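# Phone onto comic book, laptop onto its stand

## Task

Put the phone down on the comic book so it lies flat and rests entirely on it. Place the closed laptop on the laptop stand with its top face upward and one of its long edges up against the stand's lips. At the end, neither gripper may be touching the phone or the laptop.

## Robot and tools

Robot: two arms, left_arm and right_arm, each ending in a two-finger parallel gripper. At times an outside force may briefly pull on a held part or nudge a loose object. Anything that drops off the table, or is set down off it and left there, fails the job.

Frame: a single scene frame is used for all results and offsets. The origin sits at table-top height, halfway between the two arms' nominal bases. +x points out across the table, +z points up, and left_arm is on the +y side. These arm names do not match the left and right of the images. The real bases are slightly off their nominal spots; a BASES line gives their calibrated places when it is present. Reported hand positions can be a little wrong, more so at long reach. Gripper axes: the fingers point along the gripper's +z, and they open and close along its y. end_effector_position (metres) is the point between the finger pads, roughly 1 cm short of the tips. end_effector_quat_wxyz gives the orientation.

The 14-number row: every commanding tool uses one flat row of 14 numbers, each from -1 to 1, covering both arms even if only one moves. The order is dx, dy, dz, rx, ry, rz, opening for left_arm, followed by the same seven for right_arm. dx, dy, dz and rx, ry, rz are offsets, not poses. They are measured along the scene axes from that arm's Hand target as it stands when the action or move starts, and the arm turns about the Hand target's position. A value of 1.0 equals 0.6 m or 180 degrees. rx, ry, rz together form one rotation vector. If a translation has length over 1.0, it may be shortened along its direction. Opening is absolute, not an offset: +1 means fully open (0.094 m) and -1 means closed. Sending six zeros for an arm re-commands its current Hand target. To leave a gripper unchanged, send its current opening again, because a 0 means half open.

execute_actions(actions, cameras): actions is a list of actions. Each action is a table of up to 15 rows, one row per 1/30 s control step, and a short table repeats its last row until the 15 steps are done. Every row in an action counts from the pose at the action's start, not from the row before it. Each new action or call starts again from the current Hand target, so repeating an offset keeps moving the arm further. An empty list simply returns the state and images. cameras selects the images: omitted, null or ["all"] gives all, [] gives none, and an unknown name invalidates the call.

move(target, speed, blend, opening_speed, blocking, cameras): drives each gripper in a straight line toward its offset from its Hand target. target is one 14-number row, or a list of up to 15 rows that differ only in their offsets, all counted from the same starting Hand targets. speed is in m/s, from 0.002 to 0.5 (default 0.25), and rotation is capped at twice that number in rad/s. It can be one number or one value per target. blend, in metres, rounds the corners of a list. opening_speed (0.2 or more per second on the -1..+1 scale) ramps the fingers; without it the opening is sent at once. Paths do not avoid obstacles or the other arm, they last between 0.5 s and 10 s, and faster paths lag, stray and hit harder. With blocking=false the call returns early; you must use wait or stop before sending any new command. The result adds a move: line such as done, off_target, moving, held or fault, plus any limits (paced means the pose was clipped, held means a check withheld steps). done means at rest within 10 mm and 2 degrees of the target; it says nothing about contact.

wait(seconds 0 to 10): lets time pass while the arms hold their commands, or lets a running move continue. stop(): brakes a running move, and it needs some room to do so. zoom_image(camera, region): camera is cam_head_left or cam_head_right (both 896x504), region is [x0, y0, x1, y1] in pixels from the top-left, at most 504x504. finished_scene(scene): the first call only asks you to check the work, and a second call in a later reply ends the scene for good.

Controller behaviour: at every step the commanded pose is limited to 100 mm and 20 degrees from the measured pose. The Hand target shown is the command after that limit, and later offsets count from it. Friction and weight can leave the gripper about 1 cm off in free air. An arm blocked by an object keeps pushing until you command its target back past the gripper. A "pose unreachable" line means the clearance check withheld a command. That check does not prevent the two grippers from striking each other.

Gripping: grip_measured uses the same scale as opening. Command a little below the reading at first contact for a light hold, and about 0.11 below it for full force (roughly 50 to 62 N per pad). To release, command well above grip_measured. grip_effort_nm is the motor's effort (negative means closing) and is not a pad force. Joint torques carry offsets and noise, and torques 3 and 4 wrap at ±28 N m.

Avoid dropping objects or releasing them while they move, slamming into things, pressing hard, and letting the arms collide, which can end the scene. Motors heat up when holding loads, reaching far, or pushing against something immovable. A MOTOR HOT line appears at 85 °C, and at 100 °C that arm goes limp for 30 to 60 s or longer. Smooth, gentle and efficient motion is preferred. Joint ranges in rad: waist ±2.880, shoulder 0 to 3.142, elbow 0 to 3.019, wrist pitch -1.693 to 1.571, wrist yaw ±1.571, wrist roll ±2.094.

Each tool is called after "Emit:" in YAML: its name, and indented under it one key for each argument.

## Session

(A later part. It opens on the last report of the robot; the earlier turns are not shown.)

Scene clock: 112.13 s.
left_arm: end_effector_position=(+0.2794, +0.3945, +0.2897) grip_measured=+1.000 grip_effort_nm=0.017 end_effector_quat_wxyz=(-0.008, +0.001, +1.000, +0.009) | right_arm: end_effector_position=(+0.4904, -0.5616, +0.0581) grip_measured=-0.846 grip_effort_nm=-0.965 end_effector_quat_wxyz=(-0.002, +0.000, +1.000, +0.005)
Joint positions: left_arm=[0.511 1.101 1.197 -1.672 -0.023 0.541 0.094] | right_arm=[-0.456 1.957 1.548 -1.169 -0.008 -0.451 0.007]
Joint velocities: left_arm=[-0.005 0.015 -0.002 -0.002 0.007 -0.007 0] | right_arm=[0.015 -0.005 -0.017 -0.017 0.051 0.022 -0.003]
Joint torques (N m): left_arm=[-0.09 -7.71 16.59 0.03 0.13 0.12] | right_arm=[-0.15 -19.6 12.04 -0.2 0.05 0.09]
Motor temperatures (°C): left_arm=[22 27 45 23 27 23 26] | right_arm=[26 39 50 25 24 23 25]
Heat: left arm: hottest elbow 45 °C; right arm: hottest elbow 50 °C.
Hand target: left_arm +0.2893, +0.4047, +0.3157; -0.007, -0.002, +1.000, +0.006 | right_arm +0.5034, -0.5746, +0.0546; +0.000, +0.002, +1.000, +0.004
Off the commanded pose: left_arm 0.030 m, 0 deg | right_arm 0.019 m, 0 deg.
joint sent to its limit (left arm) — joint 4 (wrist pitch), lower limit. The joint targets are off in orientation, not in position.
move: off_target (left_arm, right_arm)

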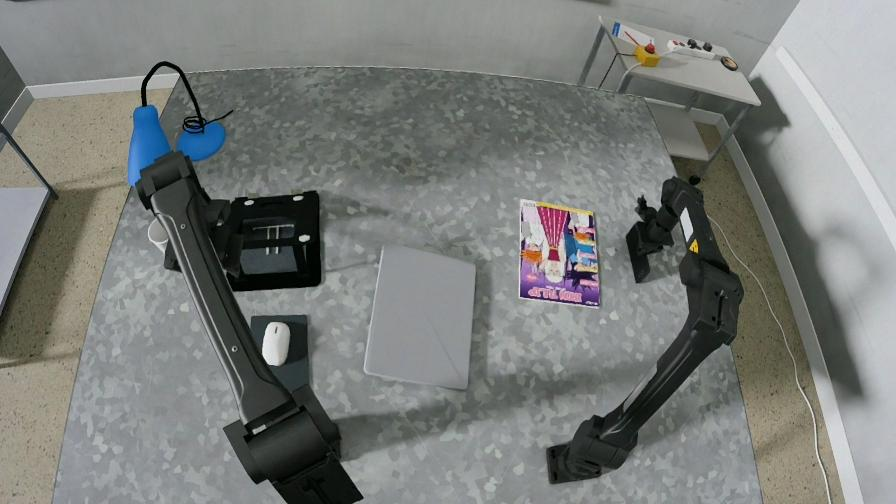

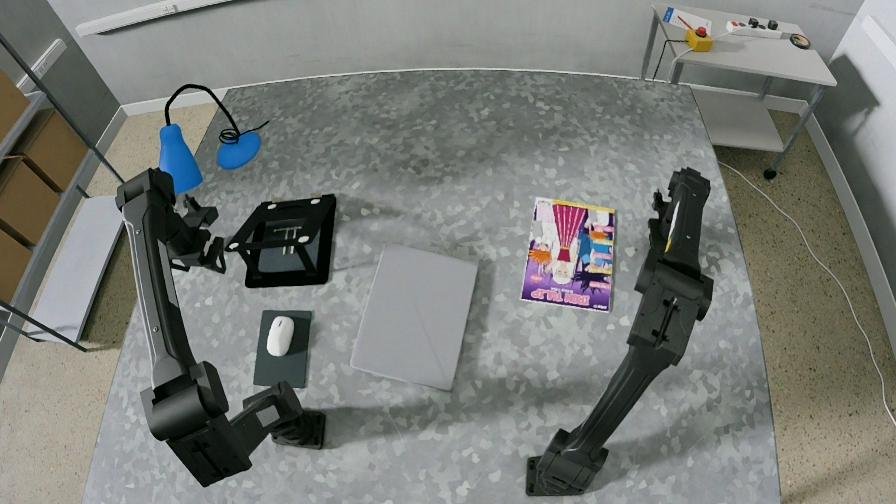

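Emit:
move:
  target:
    - [0, 0, 0, 0, 0, 0, 1.0, 0, 0, 0.22, 0, 0, 0, -1.0]
    - [0, 0, 0, 0, 0, 0, 1.0, -0.072, 0.325, 0.325, 0.2595, -0.2595, -0.4495, -1.0]
  speed: 0.2

Emit:
zoom_image:
  camera: "cam_head_left"
  region: [500, 150, 700, 310]

Emit:
zoom_image:
  camera: "cam_head_right"
  region: [500, 150, 700, 310]

Scene clock: 129.03 s.
left_arm: end_effector_position=(+0.2794, +0.3945, +0.2897) grip_measured=+1.000 grip_effort_nm=0.017 end_effector_quat_wxyz=(-0.008, +0.001, +1.000, +0.009) | right_arm: end_effector_position=(+0.4638, -0.3825, +0.2358) grip_measured=-0.849 grip_effort_nm=-1.038 end_effector_quat_wxyz=(+0.342, +0.619, +0.621, +0.337)
Joint positions: left_arm=[0.511 1.101 1.197 -1.672 -0.023 0.541 0.094] | right_arm=[-0.203 1.168 0.802 -0.213 -0.161 1.458 0.007]
Joint velocities: left_arm=[-0.005 -0.005 -0.002 0.007 -0.007 0.007 0] | right_arm=[-0.005 -0.015 0.012 0.002 -0.022 0.007 0]
Joint torques (N m): left_arm=[0.03 -6.89 16.43 0.09 0.17 0.12] | right_arm=[1.44 -12.81 9.03 2.45 0.07 0.15]
Motor temperatures (°C): left_arm=[22 27 46 23 27 23 26] | right_arm=[26 39 50 25 24 23 26]
Heat: left arm: hottest elbow 46 °C; right arm: hottest elbow 50 °C.
Hand target: left_arm +0.2893, +0.4047, +0.3157; -0.007, -0.002, +1.000, +0.006 | right_arm +0.4638, -0.3763, +0.2511; +0.357, +0.608, +0.616, +0.351
Off the commanded pose: left_arm 0.030 m, 0 deg | right_arm 0.014 m, 3 deg.
joint sent to its limit (left arm) — joint 4 (wrist pitch), lower limit. The joint targets are off in orientation, not in position.
move: off_target (left_arm, right_arm)

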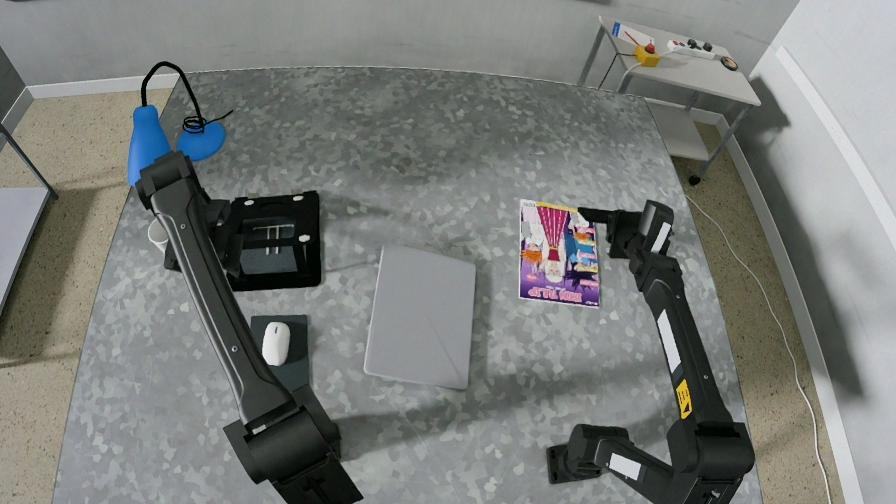

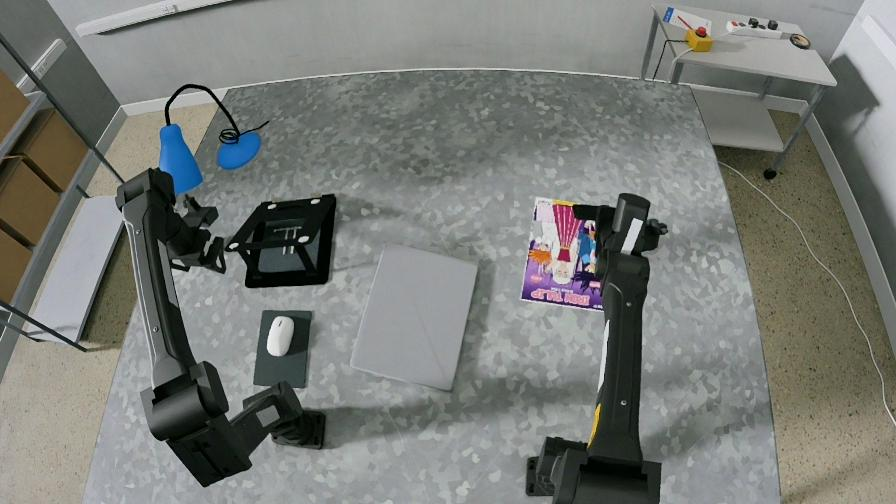

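Scaled by 2.520.

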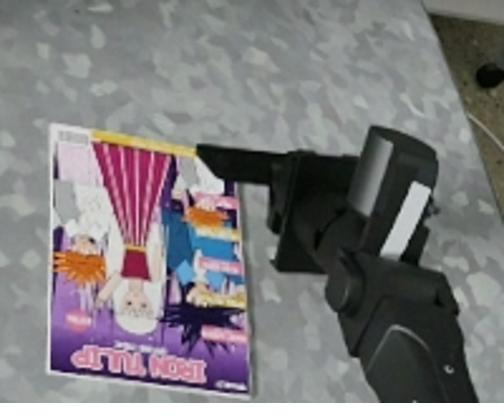

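Scaled by 2.520.

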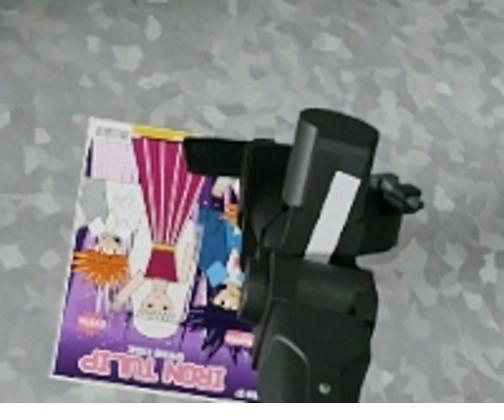

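Emit:
zoom_image:
  camera: "cam_head_left"
  region: [570, 180, 690, 280]

Emit:
zoom_image:
  camera: "cam_head_right"
  region: [560, 180, 680, 280]

Scaled by 4.200.

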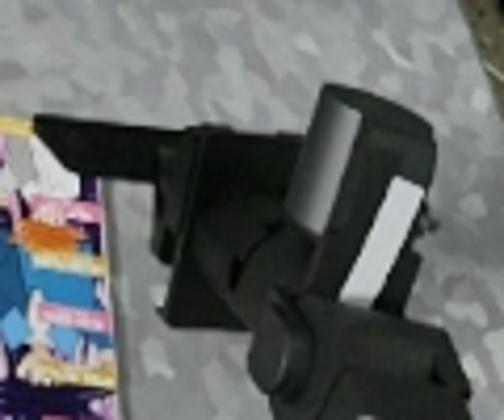

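Scaled by 4.200.

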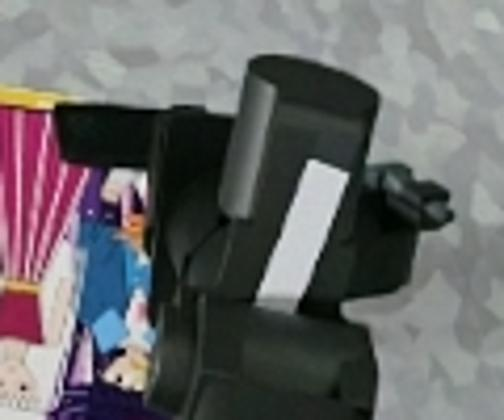

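Emit:
move:
  target: [0, 0, 0, 0, 0, 0, 1.0, 0.01, 0.105, -0.22, 0, 0, 0, -1.0]
  speed: 0.15

Emit:
zoom_image:
  camera: "cam_head_left"
  region: [500, 180, 640, 320]

Emit:
zoom_image:
  camera: "cam_head_right"
  region: [500, 180, 640, 320]

Scene clock: 150.93 s.
left_arm: end_effector_position=(+0.2794, +0.3945, +0.2897) grip_measured=+1.000 grip_effort_nm=0.022 end_effector_quat_wxyz=(-0.008, +0.001, +1.000, +0.009) | right_arm: end_effector_position=(+0.4663, -0.3170, +0.1192) grip_measured=-0.849 grip_effort_nm=-1.043 end_effector_quat_wxyz=(+0.354, +0.612, +0.618, +0.344)
Joint positions: left_arm=[0.511 1.101 1.197 -1.672 -0.023 0.541 0.094] | right_arm=[-0.016 1.371 0.587 0.245 -0.002 1.55 0.007]
Joint velocities: left_arm=[0.005 -0.005 0.007 -0.022 -0.022 -0.037 0] | right_arm=[-0.005 0.024 -0.007 -0.002 -0.007 -0.022 -0.001]
Joint torques (N m): left_arm=[-0.21 -7.06 16.44 -0.02 0.12 0.12] | right_arm=[1.26 -10.75 7.3 2.47 0.15 0.17]
Motor temperatures (°C): left_arm=[22 27 47 23 27 23 26] | right_arm=[26 39 47 25 24 23 27]
Heat: left arm: hottest elbow 47 °C; right arm: hottest elbow 47 °C.
Hand target: left_arm +0.2893, +0.4047, +0.3157; -0.007, -0.002, +1.000, +0.006 | right_arm +0.4692, -0.3125, +0.1190; +0.357, +0.608, +0.616, +0.351
Off the commanded pose: left_arm 0.030 m, 0 deg | right_arm 0.005 m, 1 deg.
joint sent to its limit (left arm) — joint 4 (wrist pitch), lower limit. The joint targets are off in orientation, not in position.
move: off_target (left_arm)

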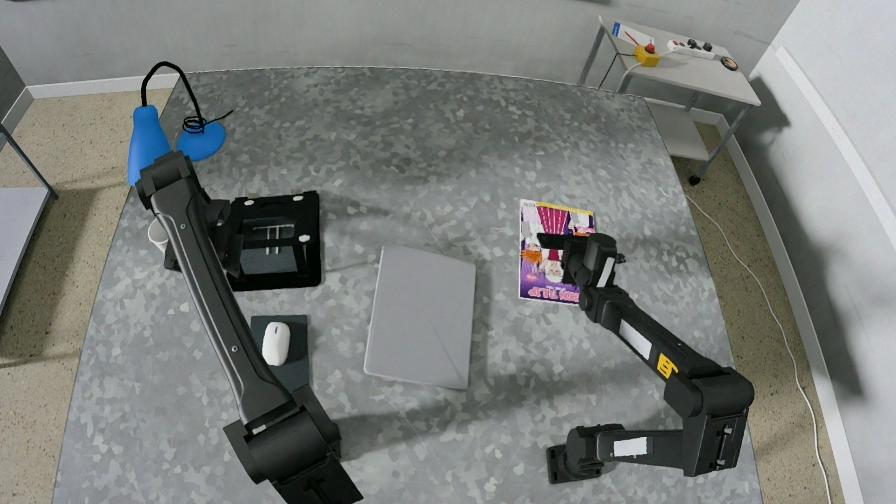

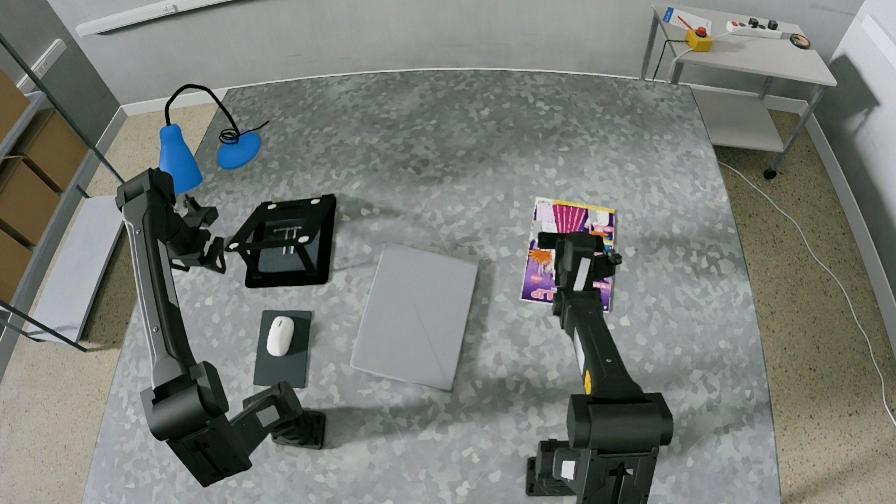

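Scaled by 3.600.

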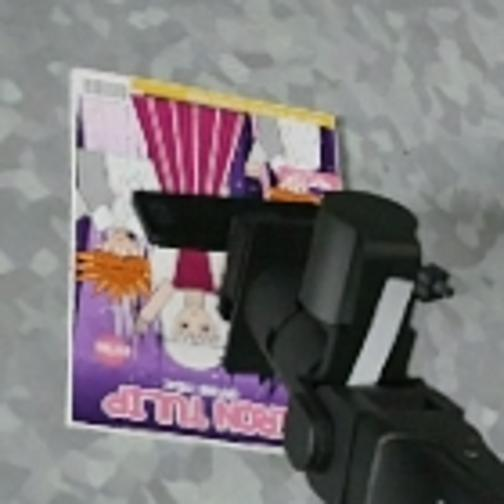

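Scaled by 3.600.

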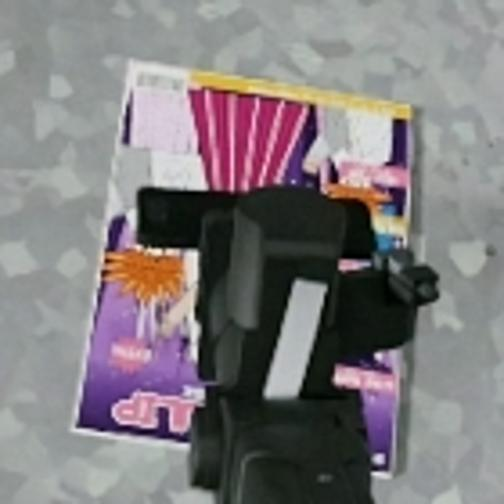

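Emit:
move:
  target:
    - [0, 0, 0, 0, 0, 0, 1.0, 0.02, -0.013, -0.09, 0, 0, 0, -1.0]
    - [0, 0, 0, 0, 0, 0, 1.0, 0.02, -0.013, -0.12, 0, 0, 0, -1.0]
  speed: [0.1, 0.04]

Emit:
zoom_image:
  camera: "cam_head_left"
  region: [500, 180, 640, 320]

Emit:
zoom_image:
  camera: "cam_head_right"
  region: [500, 180, 640, 320]

Scene clock: 156.57 s.
left_arm: end_effector_position=(+0.2794, +0.3945, +0.2897) grip_measured=+1.000 grip_effort_nm=0.022 end_effector_quat_wxyz=(-0.008, +0.001, +1.000, +0.009) | right_arm: end_effector_position=(+0.4799, -0.3154, +0.0504) grip_measured=-0.849 grip_effort_nm=-1.043 end_effector_quat_wxyz=(+0.352, +0.609, +0.619, +0.350)
Joint positions: left_arm=[0.511 1.101 1.197 -1.672 -0.023 0.541 0.094] | right_arm=[-0.017 1.613 0.565 0.516 -0.015 1.551 0.007]
Joint velocities: left_arm=[-0.005 -0.005 0.002 0.002 -0.051 -0.081 0] | right_arm=[0.015 0.015 0.002 -0.002 -0.007 -0.051 0]
Joint torques (N m): left_arm=[-0.56 -6.89 16.36 0.14 0.1 0.13] | right_arm=[-0.21 -12.28 5.35 2.48 -0.02 0.05]
Motor temperatures (°C): left_arm=[22 27 47 23 27 23 26] | right_arm=[26 39 46 25 24 23 27]
Heat: left arm: hottest elbow 47 °C; right arm: hottest elbow 46 °C.
Hand target: left_arm +0.2893, +0.4047, +0.3157; -0.007, -0.002, +1.000, +0.006 | right_arm +0.4803, -0.3202, +0.0470; +0.357, +0.608, +0.616, +0.351
Off the commanded pose: left_arm 0.030 m, 0 deg | right_arm 0.006 m, 1 deg.
joint sent to its limit (left arm) — joint 4 (wrist pitch), lower limit. The joint targets are off in orientation, not in position.
move: off_target (left_arm)

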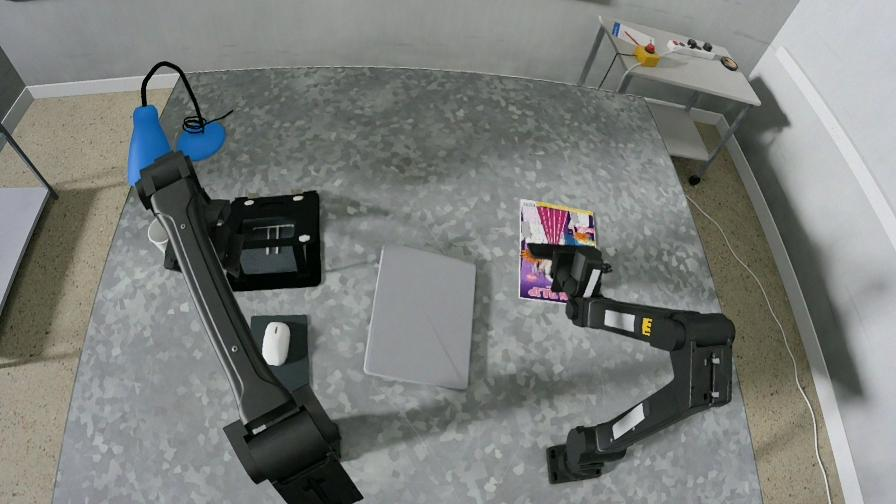

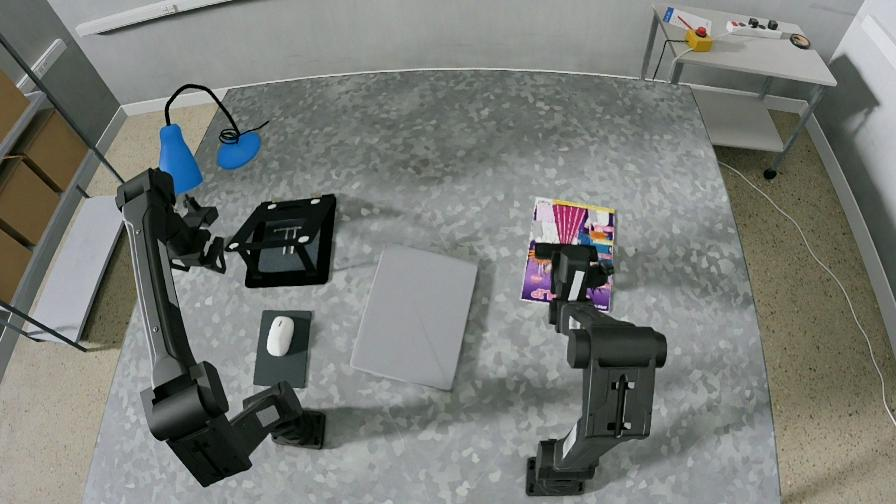

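Scaled by 3.600.

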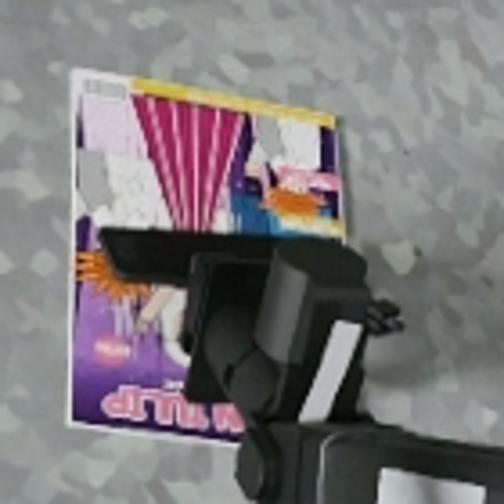

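Scaled by 3.600.

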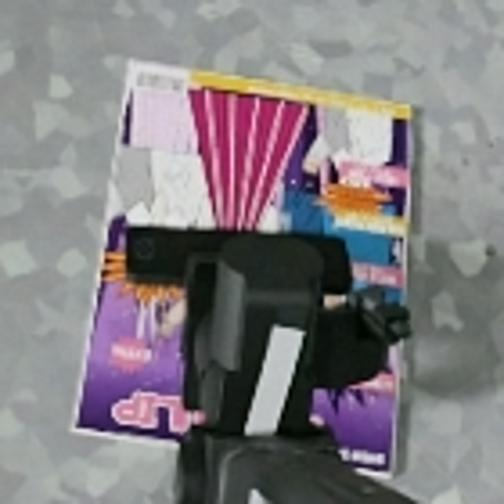

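Emit:
move:
  target:
    - [0, 0, 0, 0, 0, 0, 1.0, 0.025, -0.016, 0, 0, 0, 0, -1.0]
    - [0, 0, 0, 0, 0, 0, 1.0, 0.025, -0.016, -0.02, 0, 0, 0, -1.0]
  speed: [0.05, 0.02]

Emit:
zoom_image:
  camera: "cam_head_left"
  region: [500, 180, 640, 320]

Emit:
zoom_image:
  camera: "cam_head_right"
  region: [500, 180, 640, 320]

Scene clock: 160.90 s.
left_arm: end_effector_position=(+0.2794, +0.3945, +0.2897) grip_measured=+1.000 grip_effort_nm=0.017 end_effector_quat_wxyz=(-0.008, +0.001, +1.000, +0.009) | right_arm: end_effector_position=(+0.4823, -0.3227, +0.0399) grip_measured=-0.849 grip_effort_nm=-1.038 end_effector_quat_wxyz=(+0.351, +0.609, +0.616, +0.355)
Joint positions: left_arm=[0.511 1.101 1.197 -1.672 -0.023 0.541 0.094] | right_arm=[-0.04 1.656 0.565 0.567 -0.04 1.548 0.007]
Joint velocities: left_arm=[0.005 -0.005 0.002 -0.002 -0.022 0.007 0] | right_arm=[0.015 0.005 -0.002 0.007 -0.022 -0.037 0]
Joint torques (N m): left_arm=[-0.44 -7.36 16.58 -0.12 0.08 0.1] | right_arm=[-0.32 -10.75 7.64 1.88 0.06 -0.05]
Motor temperatures (°C): left_arm=[22 27 47 23 27 23 26] | right_arm=[26 39 46 25 24 23 27]
Heat: left arm: hottest elbow 47 °C; right arm: hottest elbow 46 °C.
Hand target: left_arm +0.2893, +0.4047, +0.3157; -0.007, -0.002, +1.000, +0.006 | right_arm +0.4950, -0.3301, +0.0348; +0.357, +0.608, +0.616, +0.351
Off the commanded pose: left_arm 0.030 m, 0 deg | right_arm 0.016 m, 1 deg.
joint sent to its limit (left arm) — joint 4 (wrist pitch), lower limit. The joint targets are off in orientation, not in position.
move: off_target (left_arm, right_arm)

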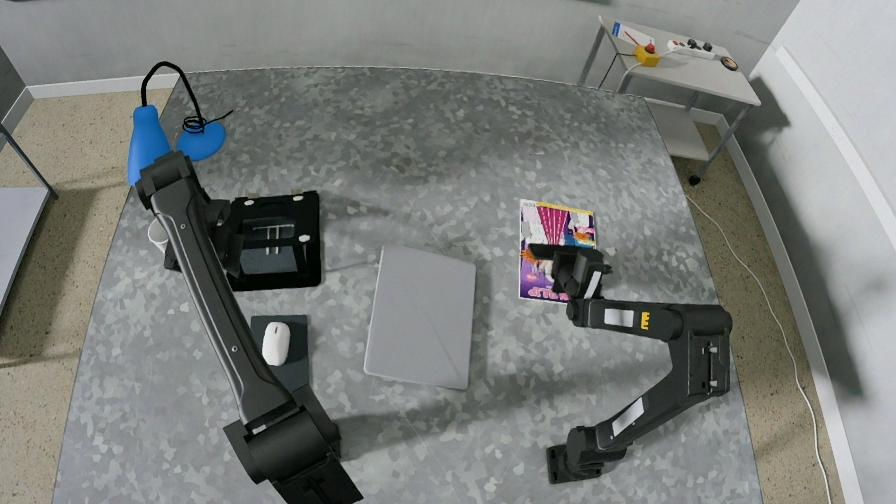

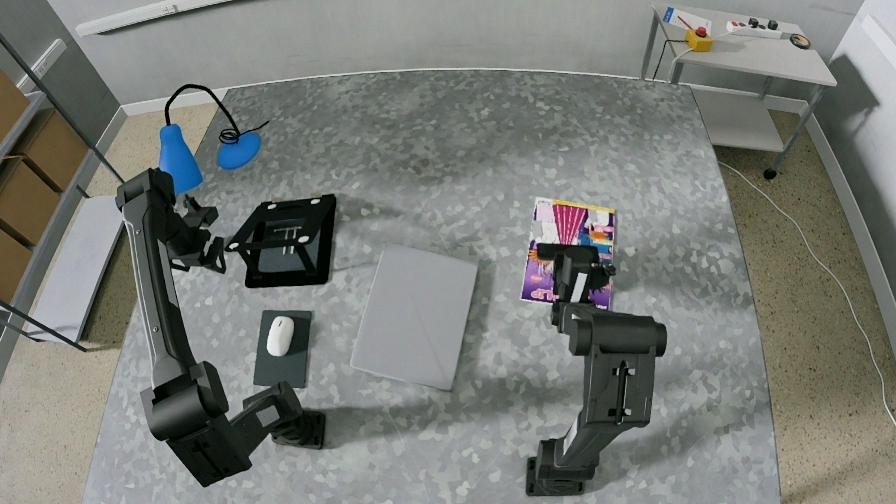

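Scaled by 3.600.

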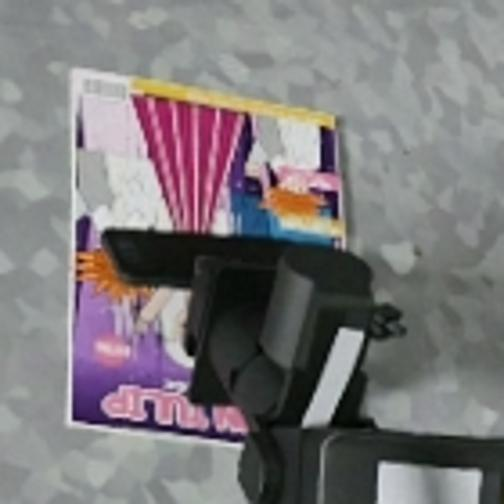

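Scaled by 3.600.

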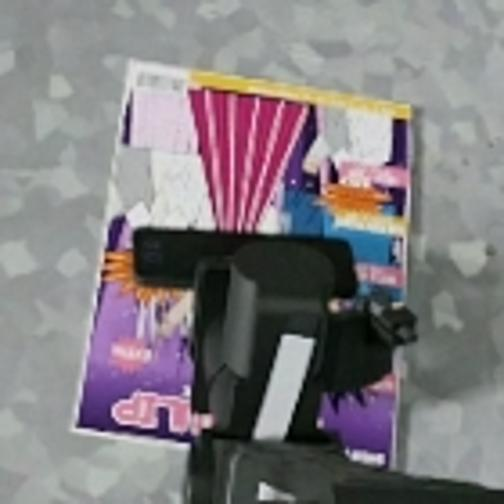

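Emit:
move:
  target: [0, 0, 0, 0, 0, 0, 1.0, 0, 0, -0.02, 0, 0, 0, -1.0]
  speed: 0.03

Emit:
zoom_image:
  camera: "cam_head_left"
  region: [500, 180, 640, 320]

Emit:
zoom_image:
  camera: "cam_head_right"
  region: [500, 180, 640, 320]

Scene clock: 165.70 s.
left_arm: end_effector_position=(+0.2794, +0.3945, +0.2897) grip_measured=+1.000 grip_effort_nm=0.017 end_effector_quat_wxyz=(-0.008, +0.001, +1.000, +0.009) | right_arm: end_effector_position=(+0.4862, -0.3227, +0.0378) grip_measured=-0.849 grip_effort_nm=-1.033 end_effector_quat_wxyz=(+0.359, +0.604, +0.612, +0.363)
Joint positions: left_arm=[0.511 1.101 1.197 -1.672 -0.023 0.541 0.094] | right_arm=[-0.04 1.684 0.565 0.62 -0.041 1.548 0.007]
Joint velocities: left_arm=[0.015 -0.005 -0.017 0.002 -0.066 0.007 0] | right_arm=[-0.015 0.005 0.002 0.002 0.007 -0.007 0]
Joint torques (N m): left_arm=[-0.79 -6.95 16.8 0.09 0.08 0.08] | right_arm=[-0.32 -10.34 7.17 1.46 0.08 -0.04]
Motor temperatures (°C): left_arm=[22 27 47 23 27 23 26] | right_arm=[26 39 45 25 24 23 27]
Heat: left arm: hottest elbow 47 °C; right arm: hottest elbow 45 °C.
Hand target: left_arm +0.2893, +0.4047, +0.3157; -0.007, -0.002, +1.000, +0.006 | right_arm +0.4949, -0.3300, +0.0228; +0.357, +0.608, +0.616, +0.351
Off the commanded pose: left_arm 0.030 m, 0 deg | right_arm 0.019 m, 2 deg.
joint sent to its limit (left arm) — joint 4 (wrist pitch), lower limit. The joint targets are off in orientation, not in position.
move: off_target (left_arm, right_arm)

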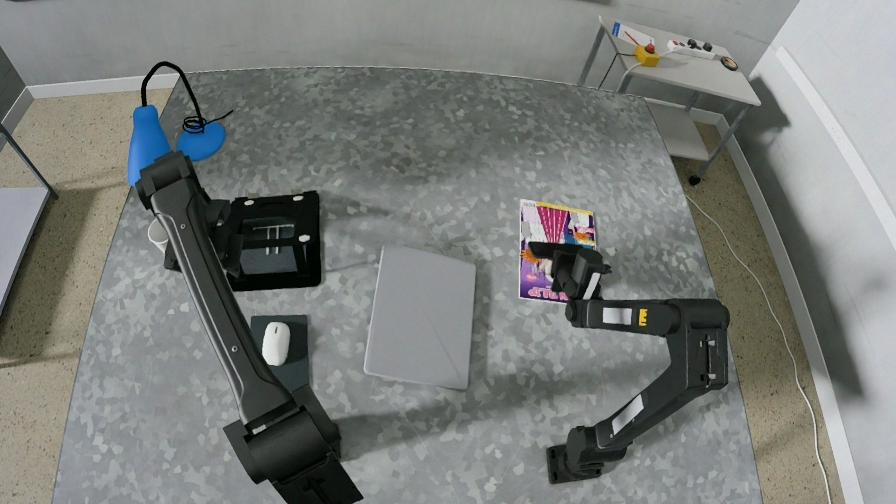

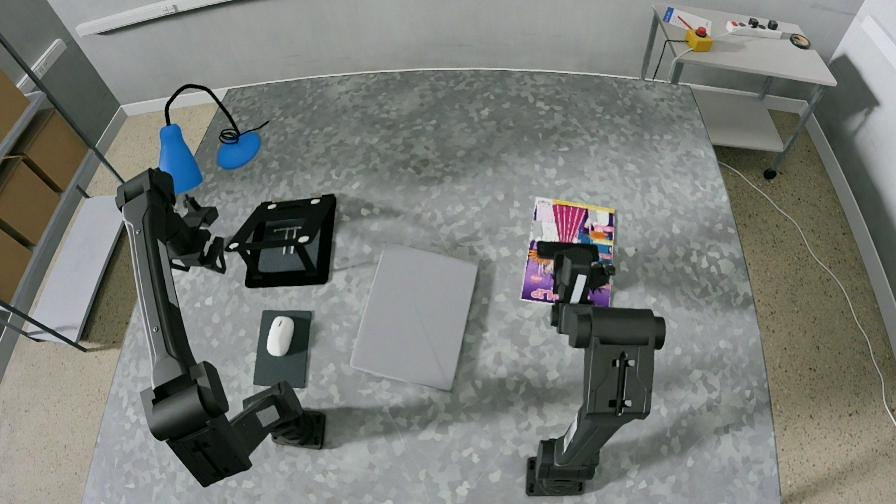

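Scaled by 3.600.

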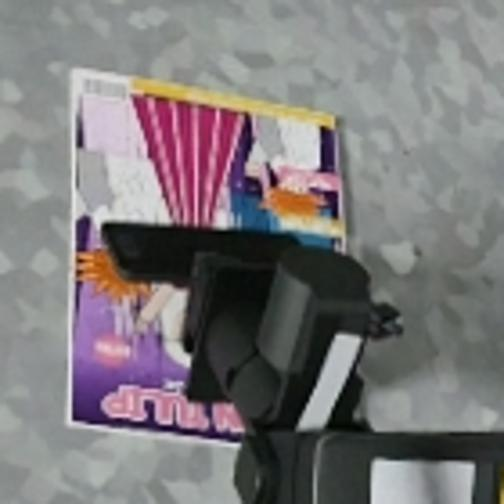

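Scaled by 3.600.

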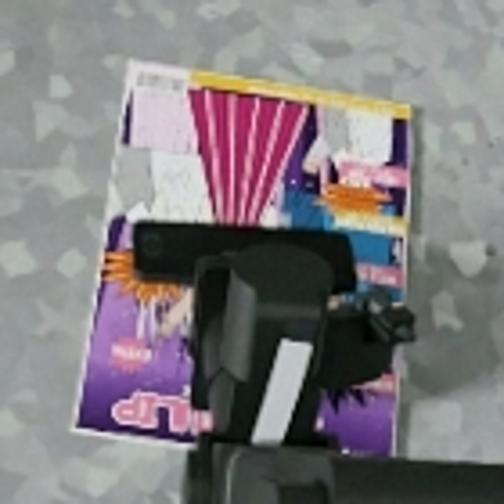

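Emit:
move:
  target: [0, 0, 0, 0, 0, 0, 1.0, -0.01, 0, 0, 0, -0.05, 0, -1.0]
  speed: 0.05

Emit:
zoom_image:
  camera: "cam_head_left"
  region: [500, 180, 640, 320]

Scene clock: 171.30 s.
left_arm: end_effector_position=(+0.2794, +0.3945, +0.2897) grip_measured=+1.000 grip_effort_nm=0.022 end_effector_quat_wxyz=(-0.008, +0.001, +1.000, +0.009) | right_arm: end_effector_position=(+0.4932, -0.3231, +0.0335) grip_measured=-0.849 grip_effort_nm=-1.033 end_effector_quat_wxyz=(+0.404, +0.575, +0.585, +0.404)
Joint positions: left_arm=[0.511 1.101 1.197 -1.672 -0.023 0.541 0.094] | right_arm=[-0.04 1.805 0.541 0.908 -0.041 1.548 0.007]
Joint velocities: left_arm=[-0.005 -0.015 -0.002 0.012 -0.022 0.007 0] | right_arm=[0.005 -0.005 -0.007 -0.012 -0.022 -0.037 0]
Joint torques (N m): left_arm=[-0.44 -7.24 16.32 0.18 0.15 0.12] | right_arm=[-0.32 -12.57 3.36 2.44 0 -0.01]
Motor temperatures (°C): left_arm=[22 27 47 23 27 23 26] | right_arm=[26 38 45 25 24 23 27]
Heat: left arm: hottest elbow 47 °C; right arm: hottest elbow 45 °C.
Hand target: left_arm +0.2893, +0.4047, +0.3157; -0.007, -0.002, +1.000, +0.006 | right_arm +0.4884, -0.3298, +0.0230; +0.405, +0.579, +0.586, +0.397
Off the commanded pose: left_arm 0.030 m, 0 deg | right_arm 0.013 m, 1 deg.
joint sent to its limit (left arm) — joint 4 (wrist pitch), lower limit. The joint targets are off in orientation, not in position.
move: off_target (left_arm, right_arm)

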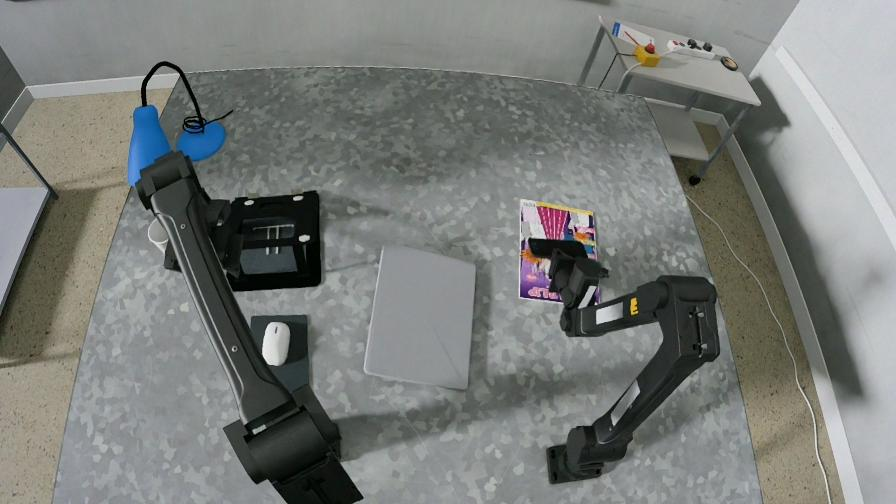

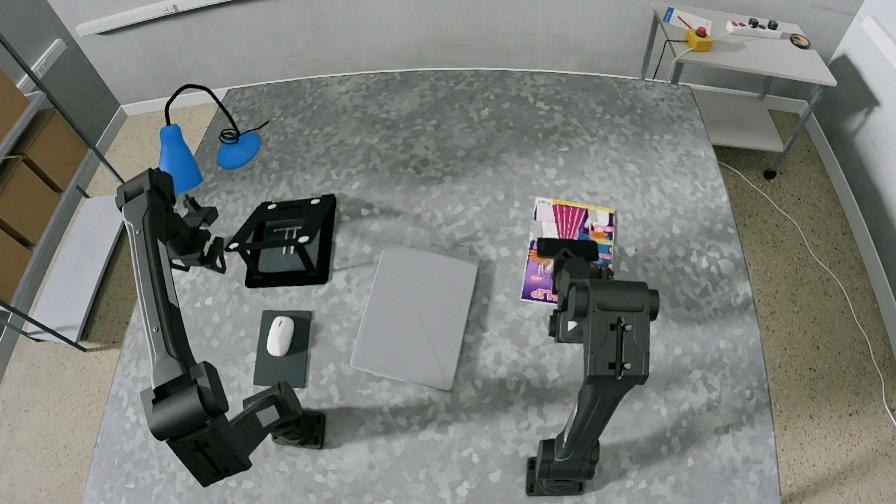

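Scaled by 3.600.

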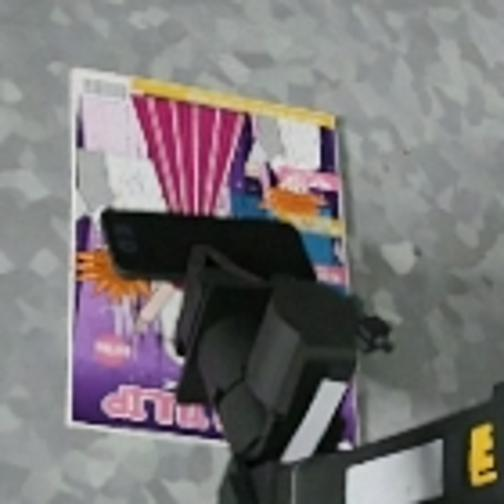

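Emit:
move:
  target: [0, 0, 0, 0, 0, 0, 1.0, 0, 0, 0.005, 0, 0, 0, -0.68]
  speed: 0.05
  opening_speed: 0.2

Emit:
zoom_image:
  camera: "cam_head_left"
  region: [500, 180, 640, 320]

Scene clock: 177.33 s.
left_arm: end_effector_position=(+0.2794, +0.3945, +0.2897) grip_measured=+1.000 grip_effort_nm=0.022 end_effector_quat_wxyz=(-0.008, +0.001, +1.000, +0.009) | right_arm: end_effector_position=(+0.4932, -0.3232, +0.0336) grip_measured=-0.682 grip_effort_nm=0.061 end_effector_quat_wxyz=(+0.404, +0.575, +0.585, +0.404)
Joint positions: left_arm=[0.511 1.101 1.197 -1.672 -0.023 0.541 0.094] | right_arm=[-0.04 1.805 0.541 0.908 -0.041 1.547 0.015]
Joint velocities: left_arm=[-0.005 -0.015 0.007 0.002 0.037 0.066 0] | right_arm=[0.005 0.005 0.002 -0.017 -0.037 0.022 0]
Joint torques (N m): left_arm=[-0.21 -7.36 16.57 0.27 0.09 0.13] | right_arm=[-0.32 -13.57 3.33 2.04 0 0.01]
Motor temperatures (°C): left_arm=[22 27 47 23 27 23 26] | right_arm=[26 38 44 25 24 23 27]
Heat: left arm: hottest elbow 47 °C; right arm: hottest elbow 44 °C.
Hand target: left_arm +0.2893, +0.4047, +0.3157; -0.007, -0.002, +1.000, +0.006 | right_arm +0.4885, -0.3298, +0.0261; +0.405, +0.579, +0.586, +0.397
Off the commanded pose: left_arm 0.030 m, 0 deg | right_arm 0.011 m, 1 deg.
joint sent to its limit (left arm) — joint 4 (wrist pitch), lower limit. The joint targets are off in orientation, not in position.
move: off_target (left_arm, right_arm)

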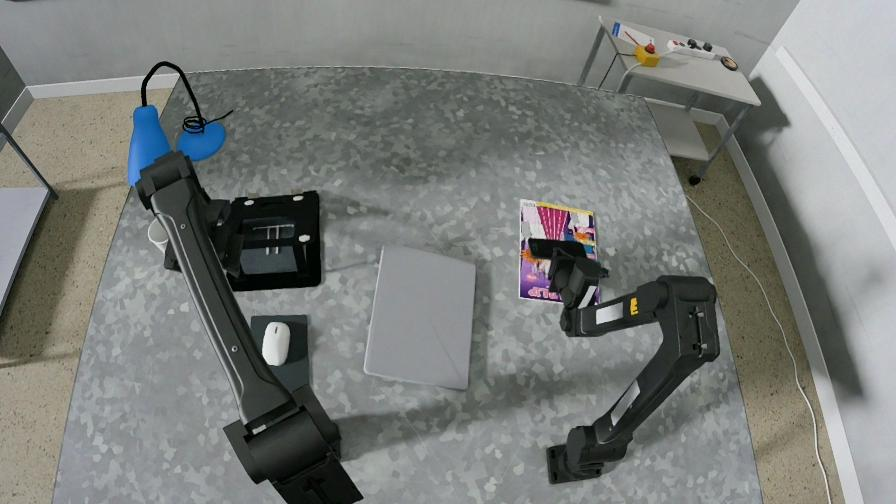

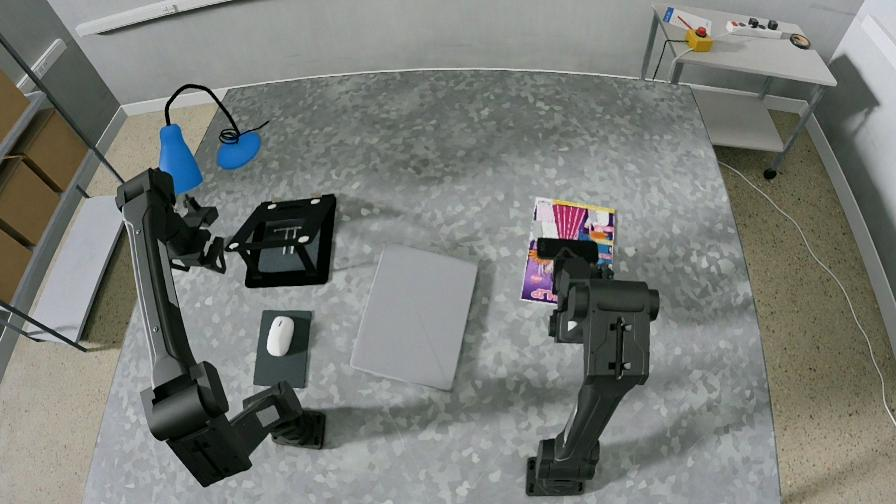

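Scaled by 3.600.

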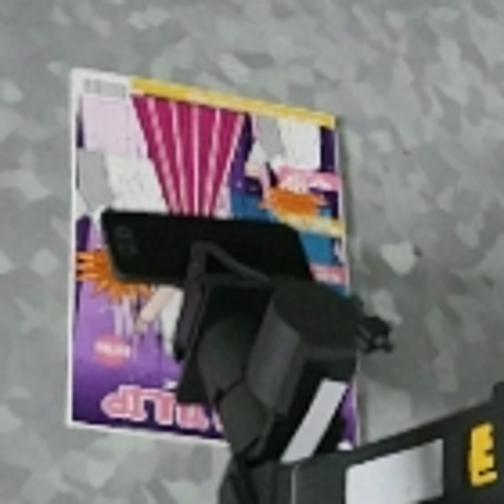

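Emit:
move:
  target: [0, 0, 0, 0, 0, 0, 1.0, 0, 0, -0.02, 0, 0, 0, -0.62]
  speed: 0.03
  opening_speed: 0.2

Emit:
zoom_image:
  camera: "cam_head_left"
  region: [500, 180, 640, 320]

Scene clock: 182.53 s.
left_arm: end_effector_position=(+0.2794, +0.3945, +0.2897) grip_measured=+1.000 grip_effort_nm=0.017 end_effector_quat_wxyz=(-0.008, +0.001, +1.000, +0.009) | right_arm: end_effector_position=(+0.4939, -0.3234, +0.0299) grip_measured=-0.621 grip_effort_nm=0.061 end_effector_quat_wxyz=(+0.408, +0.572, +0.583, +0.407)
Joint positions: left_arm=[0.511 1.101 1.197 -1.672 -0.023 0.541 0.094] | right_arm=[-0.04 1.829 0.541 0.946 -0.041 1.546 0.018]
Joint velocities: left_arm=[0.005 0.005 -0.002 -0.007 0.007 -0.022 0] | right_arm=[-0.005 -0.005 0.002 -0.002 0.051 0.007 -0.001]
Joint torques (N m): left_arm=[0.32 -6.95 16.51 -0.03 0.12 0.1] | right_arm=[-0.32 -12.22 3.22 2.26 0.01 0.01]
Motor temperatures (°C): left_arm=[22 26 47 23 27 23 26] | right_arm=[26 38 43 25 24 23 27]
Heat: left arm: hottest elbow 47 °C; right arm: hottest elbow 43 °C.
Hand target: left_arm +0.2893, +0.4047, +0.3157; -0.007, -0.002, +1.000, +0.006 | right_arm +0.4883, -0.3298, +0.0139; +0.405, +0.579, +0.586, +0.397
Off the commanded pose: left_arm 0.030 m, 0 deg | right_arm 0.018 m, 1 deg.
joint sent to its limit (left arm) — joint 4 (wrist pitch), lower limit. The joint targets are off in orientation, not in position.
move: off_target (left_arm, right_arm)

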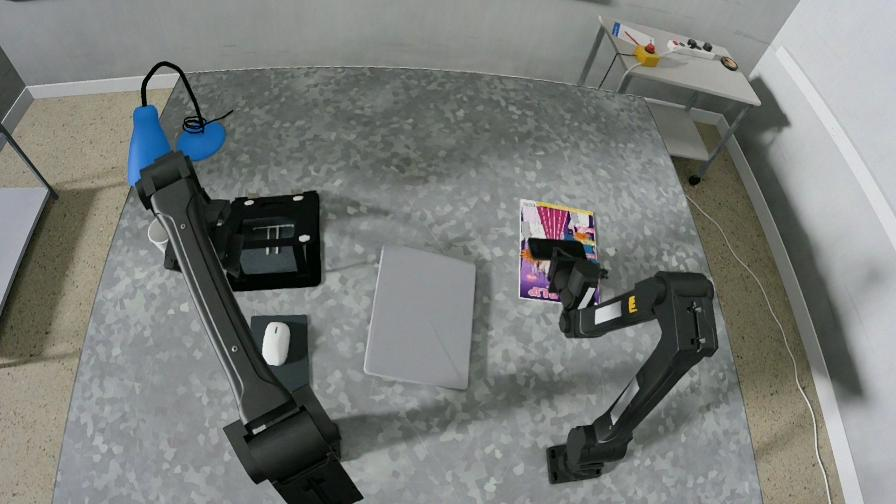

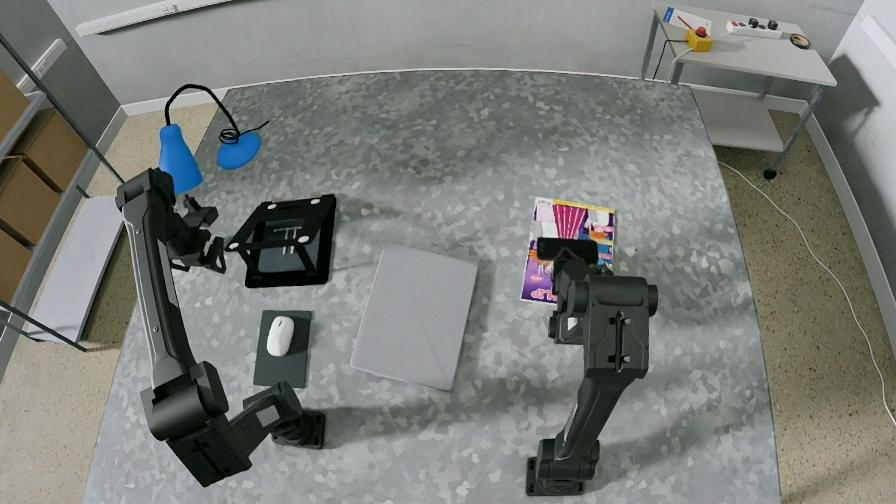

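Scaled by 3.600.

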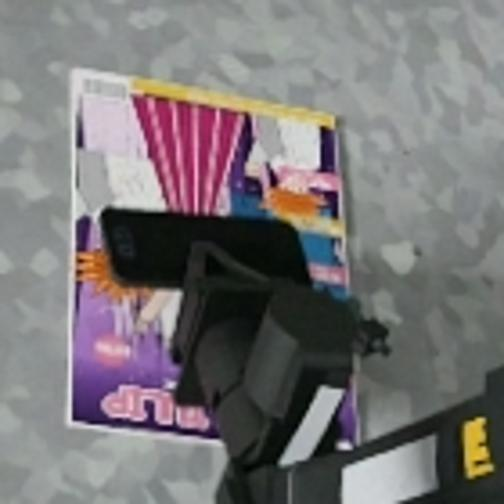

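Emit:
move:
  target:
    - [0, 0, 0, 0, 0, 0, 1.0, 0, 0, 0.012, 0, 0, 0, -0.62]
    - [0, 0, 0, 0, 0, 0, 1.0, -0.1, 0, 0.015, 0, 0, 0, -0.62]
  speed: 0.05

Emit:
zoom_image:
  camera: "cam_head_left"
  region: [500, 180, 640, 320]

Scene clock: 187.90 s.
left_arm: end_effector_position=(+0.2794, +0.3945, +0.2897) grip_measured=+1.000 grip_effort_nm=0.022 end_effector_quat_wxyz=(-0.008, +0.001, +1.000, +0.009) | right_arm: end_effector_position=(+0.4353, -0.3232, +0.0224) grip_measured=-0.621 grip_effort_nm=0.051 end_effector_quat_wxyz=(+0.401, +0.577, +0.588, +0.400)
Joint positions: left_arm=[0.511 1.101 1.197 -1.672 -0.023 0.541 0.094] | right_arm=[-0.046 1.781 0.387 1.027 -0.045 1.542 0.018]
Joint velocities: left_arm=[0.005 -0.005 -0.007 -0.012 -0.022 0.051 0] | right_arm=[-0.005 0.015 -0.017 -0.012 -0.051 0.037 -0.002]
Joint torques (N m): left_arm=[-0.56 -6.77 16.55 -0.13 0.11 0.12] | right_arm=[-0.5 -13.63 1.63 1.96 -0.04 0.02]
Motor temperatures (°C): left_arm=[22 26 48 23 27 23 26] | right_arm=[26 38 43 25 24 23 27]
Heat: left arm: hottest elbow 48 °C; right arm: hottest elbow 43 °C.
Hand target: left_arm +0.2893, +0.4048, +0.3157; -0.007, -0.002, +1.000, +0.006 | right_arm +0.4284, -0.3288, +0.0237; +0.405, +0.579, +0.586, +0.397
Off the commanded pose: left_arm 0.030 m, 0 deg | right_arm 0.010 m, 1 deg.
joint sent to its limit (left arm) — joint 4 (wrist pitch), lower limit. The joint targets are off in orientation, not in position.
move: off_target (left_arm)

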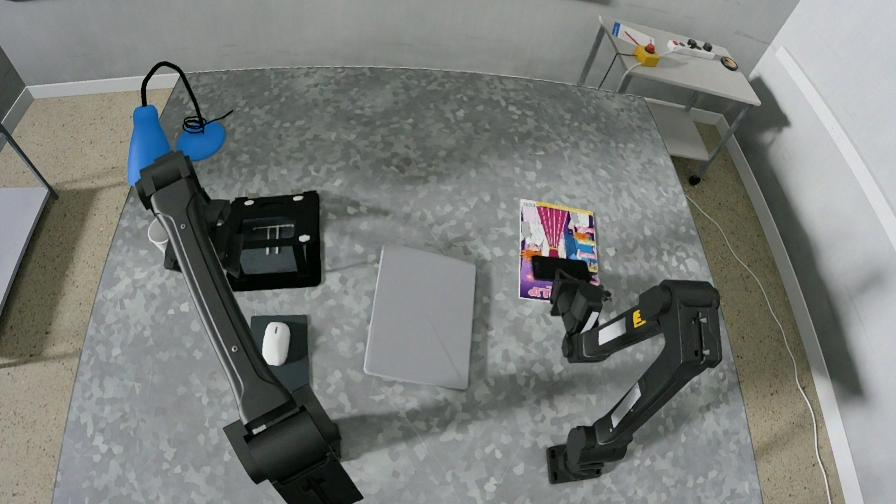

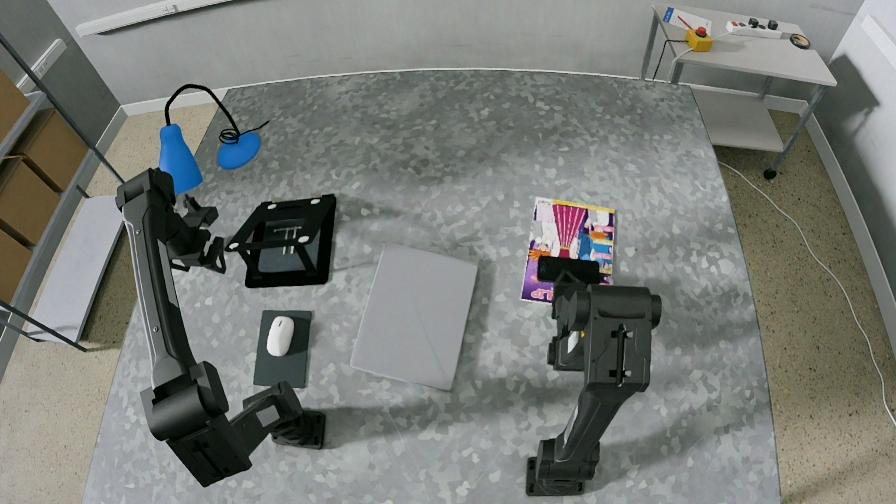

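Scaled by 3.600.

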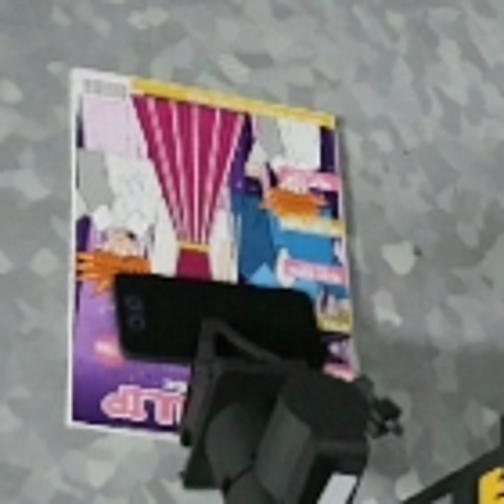

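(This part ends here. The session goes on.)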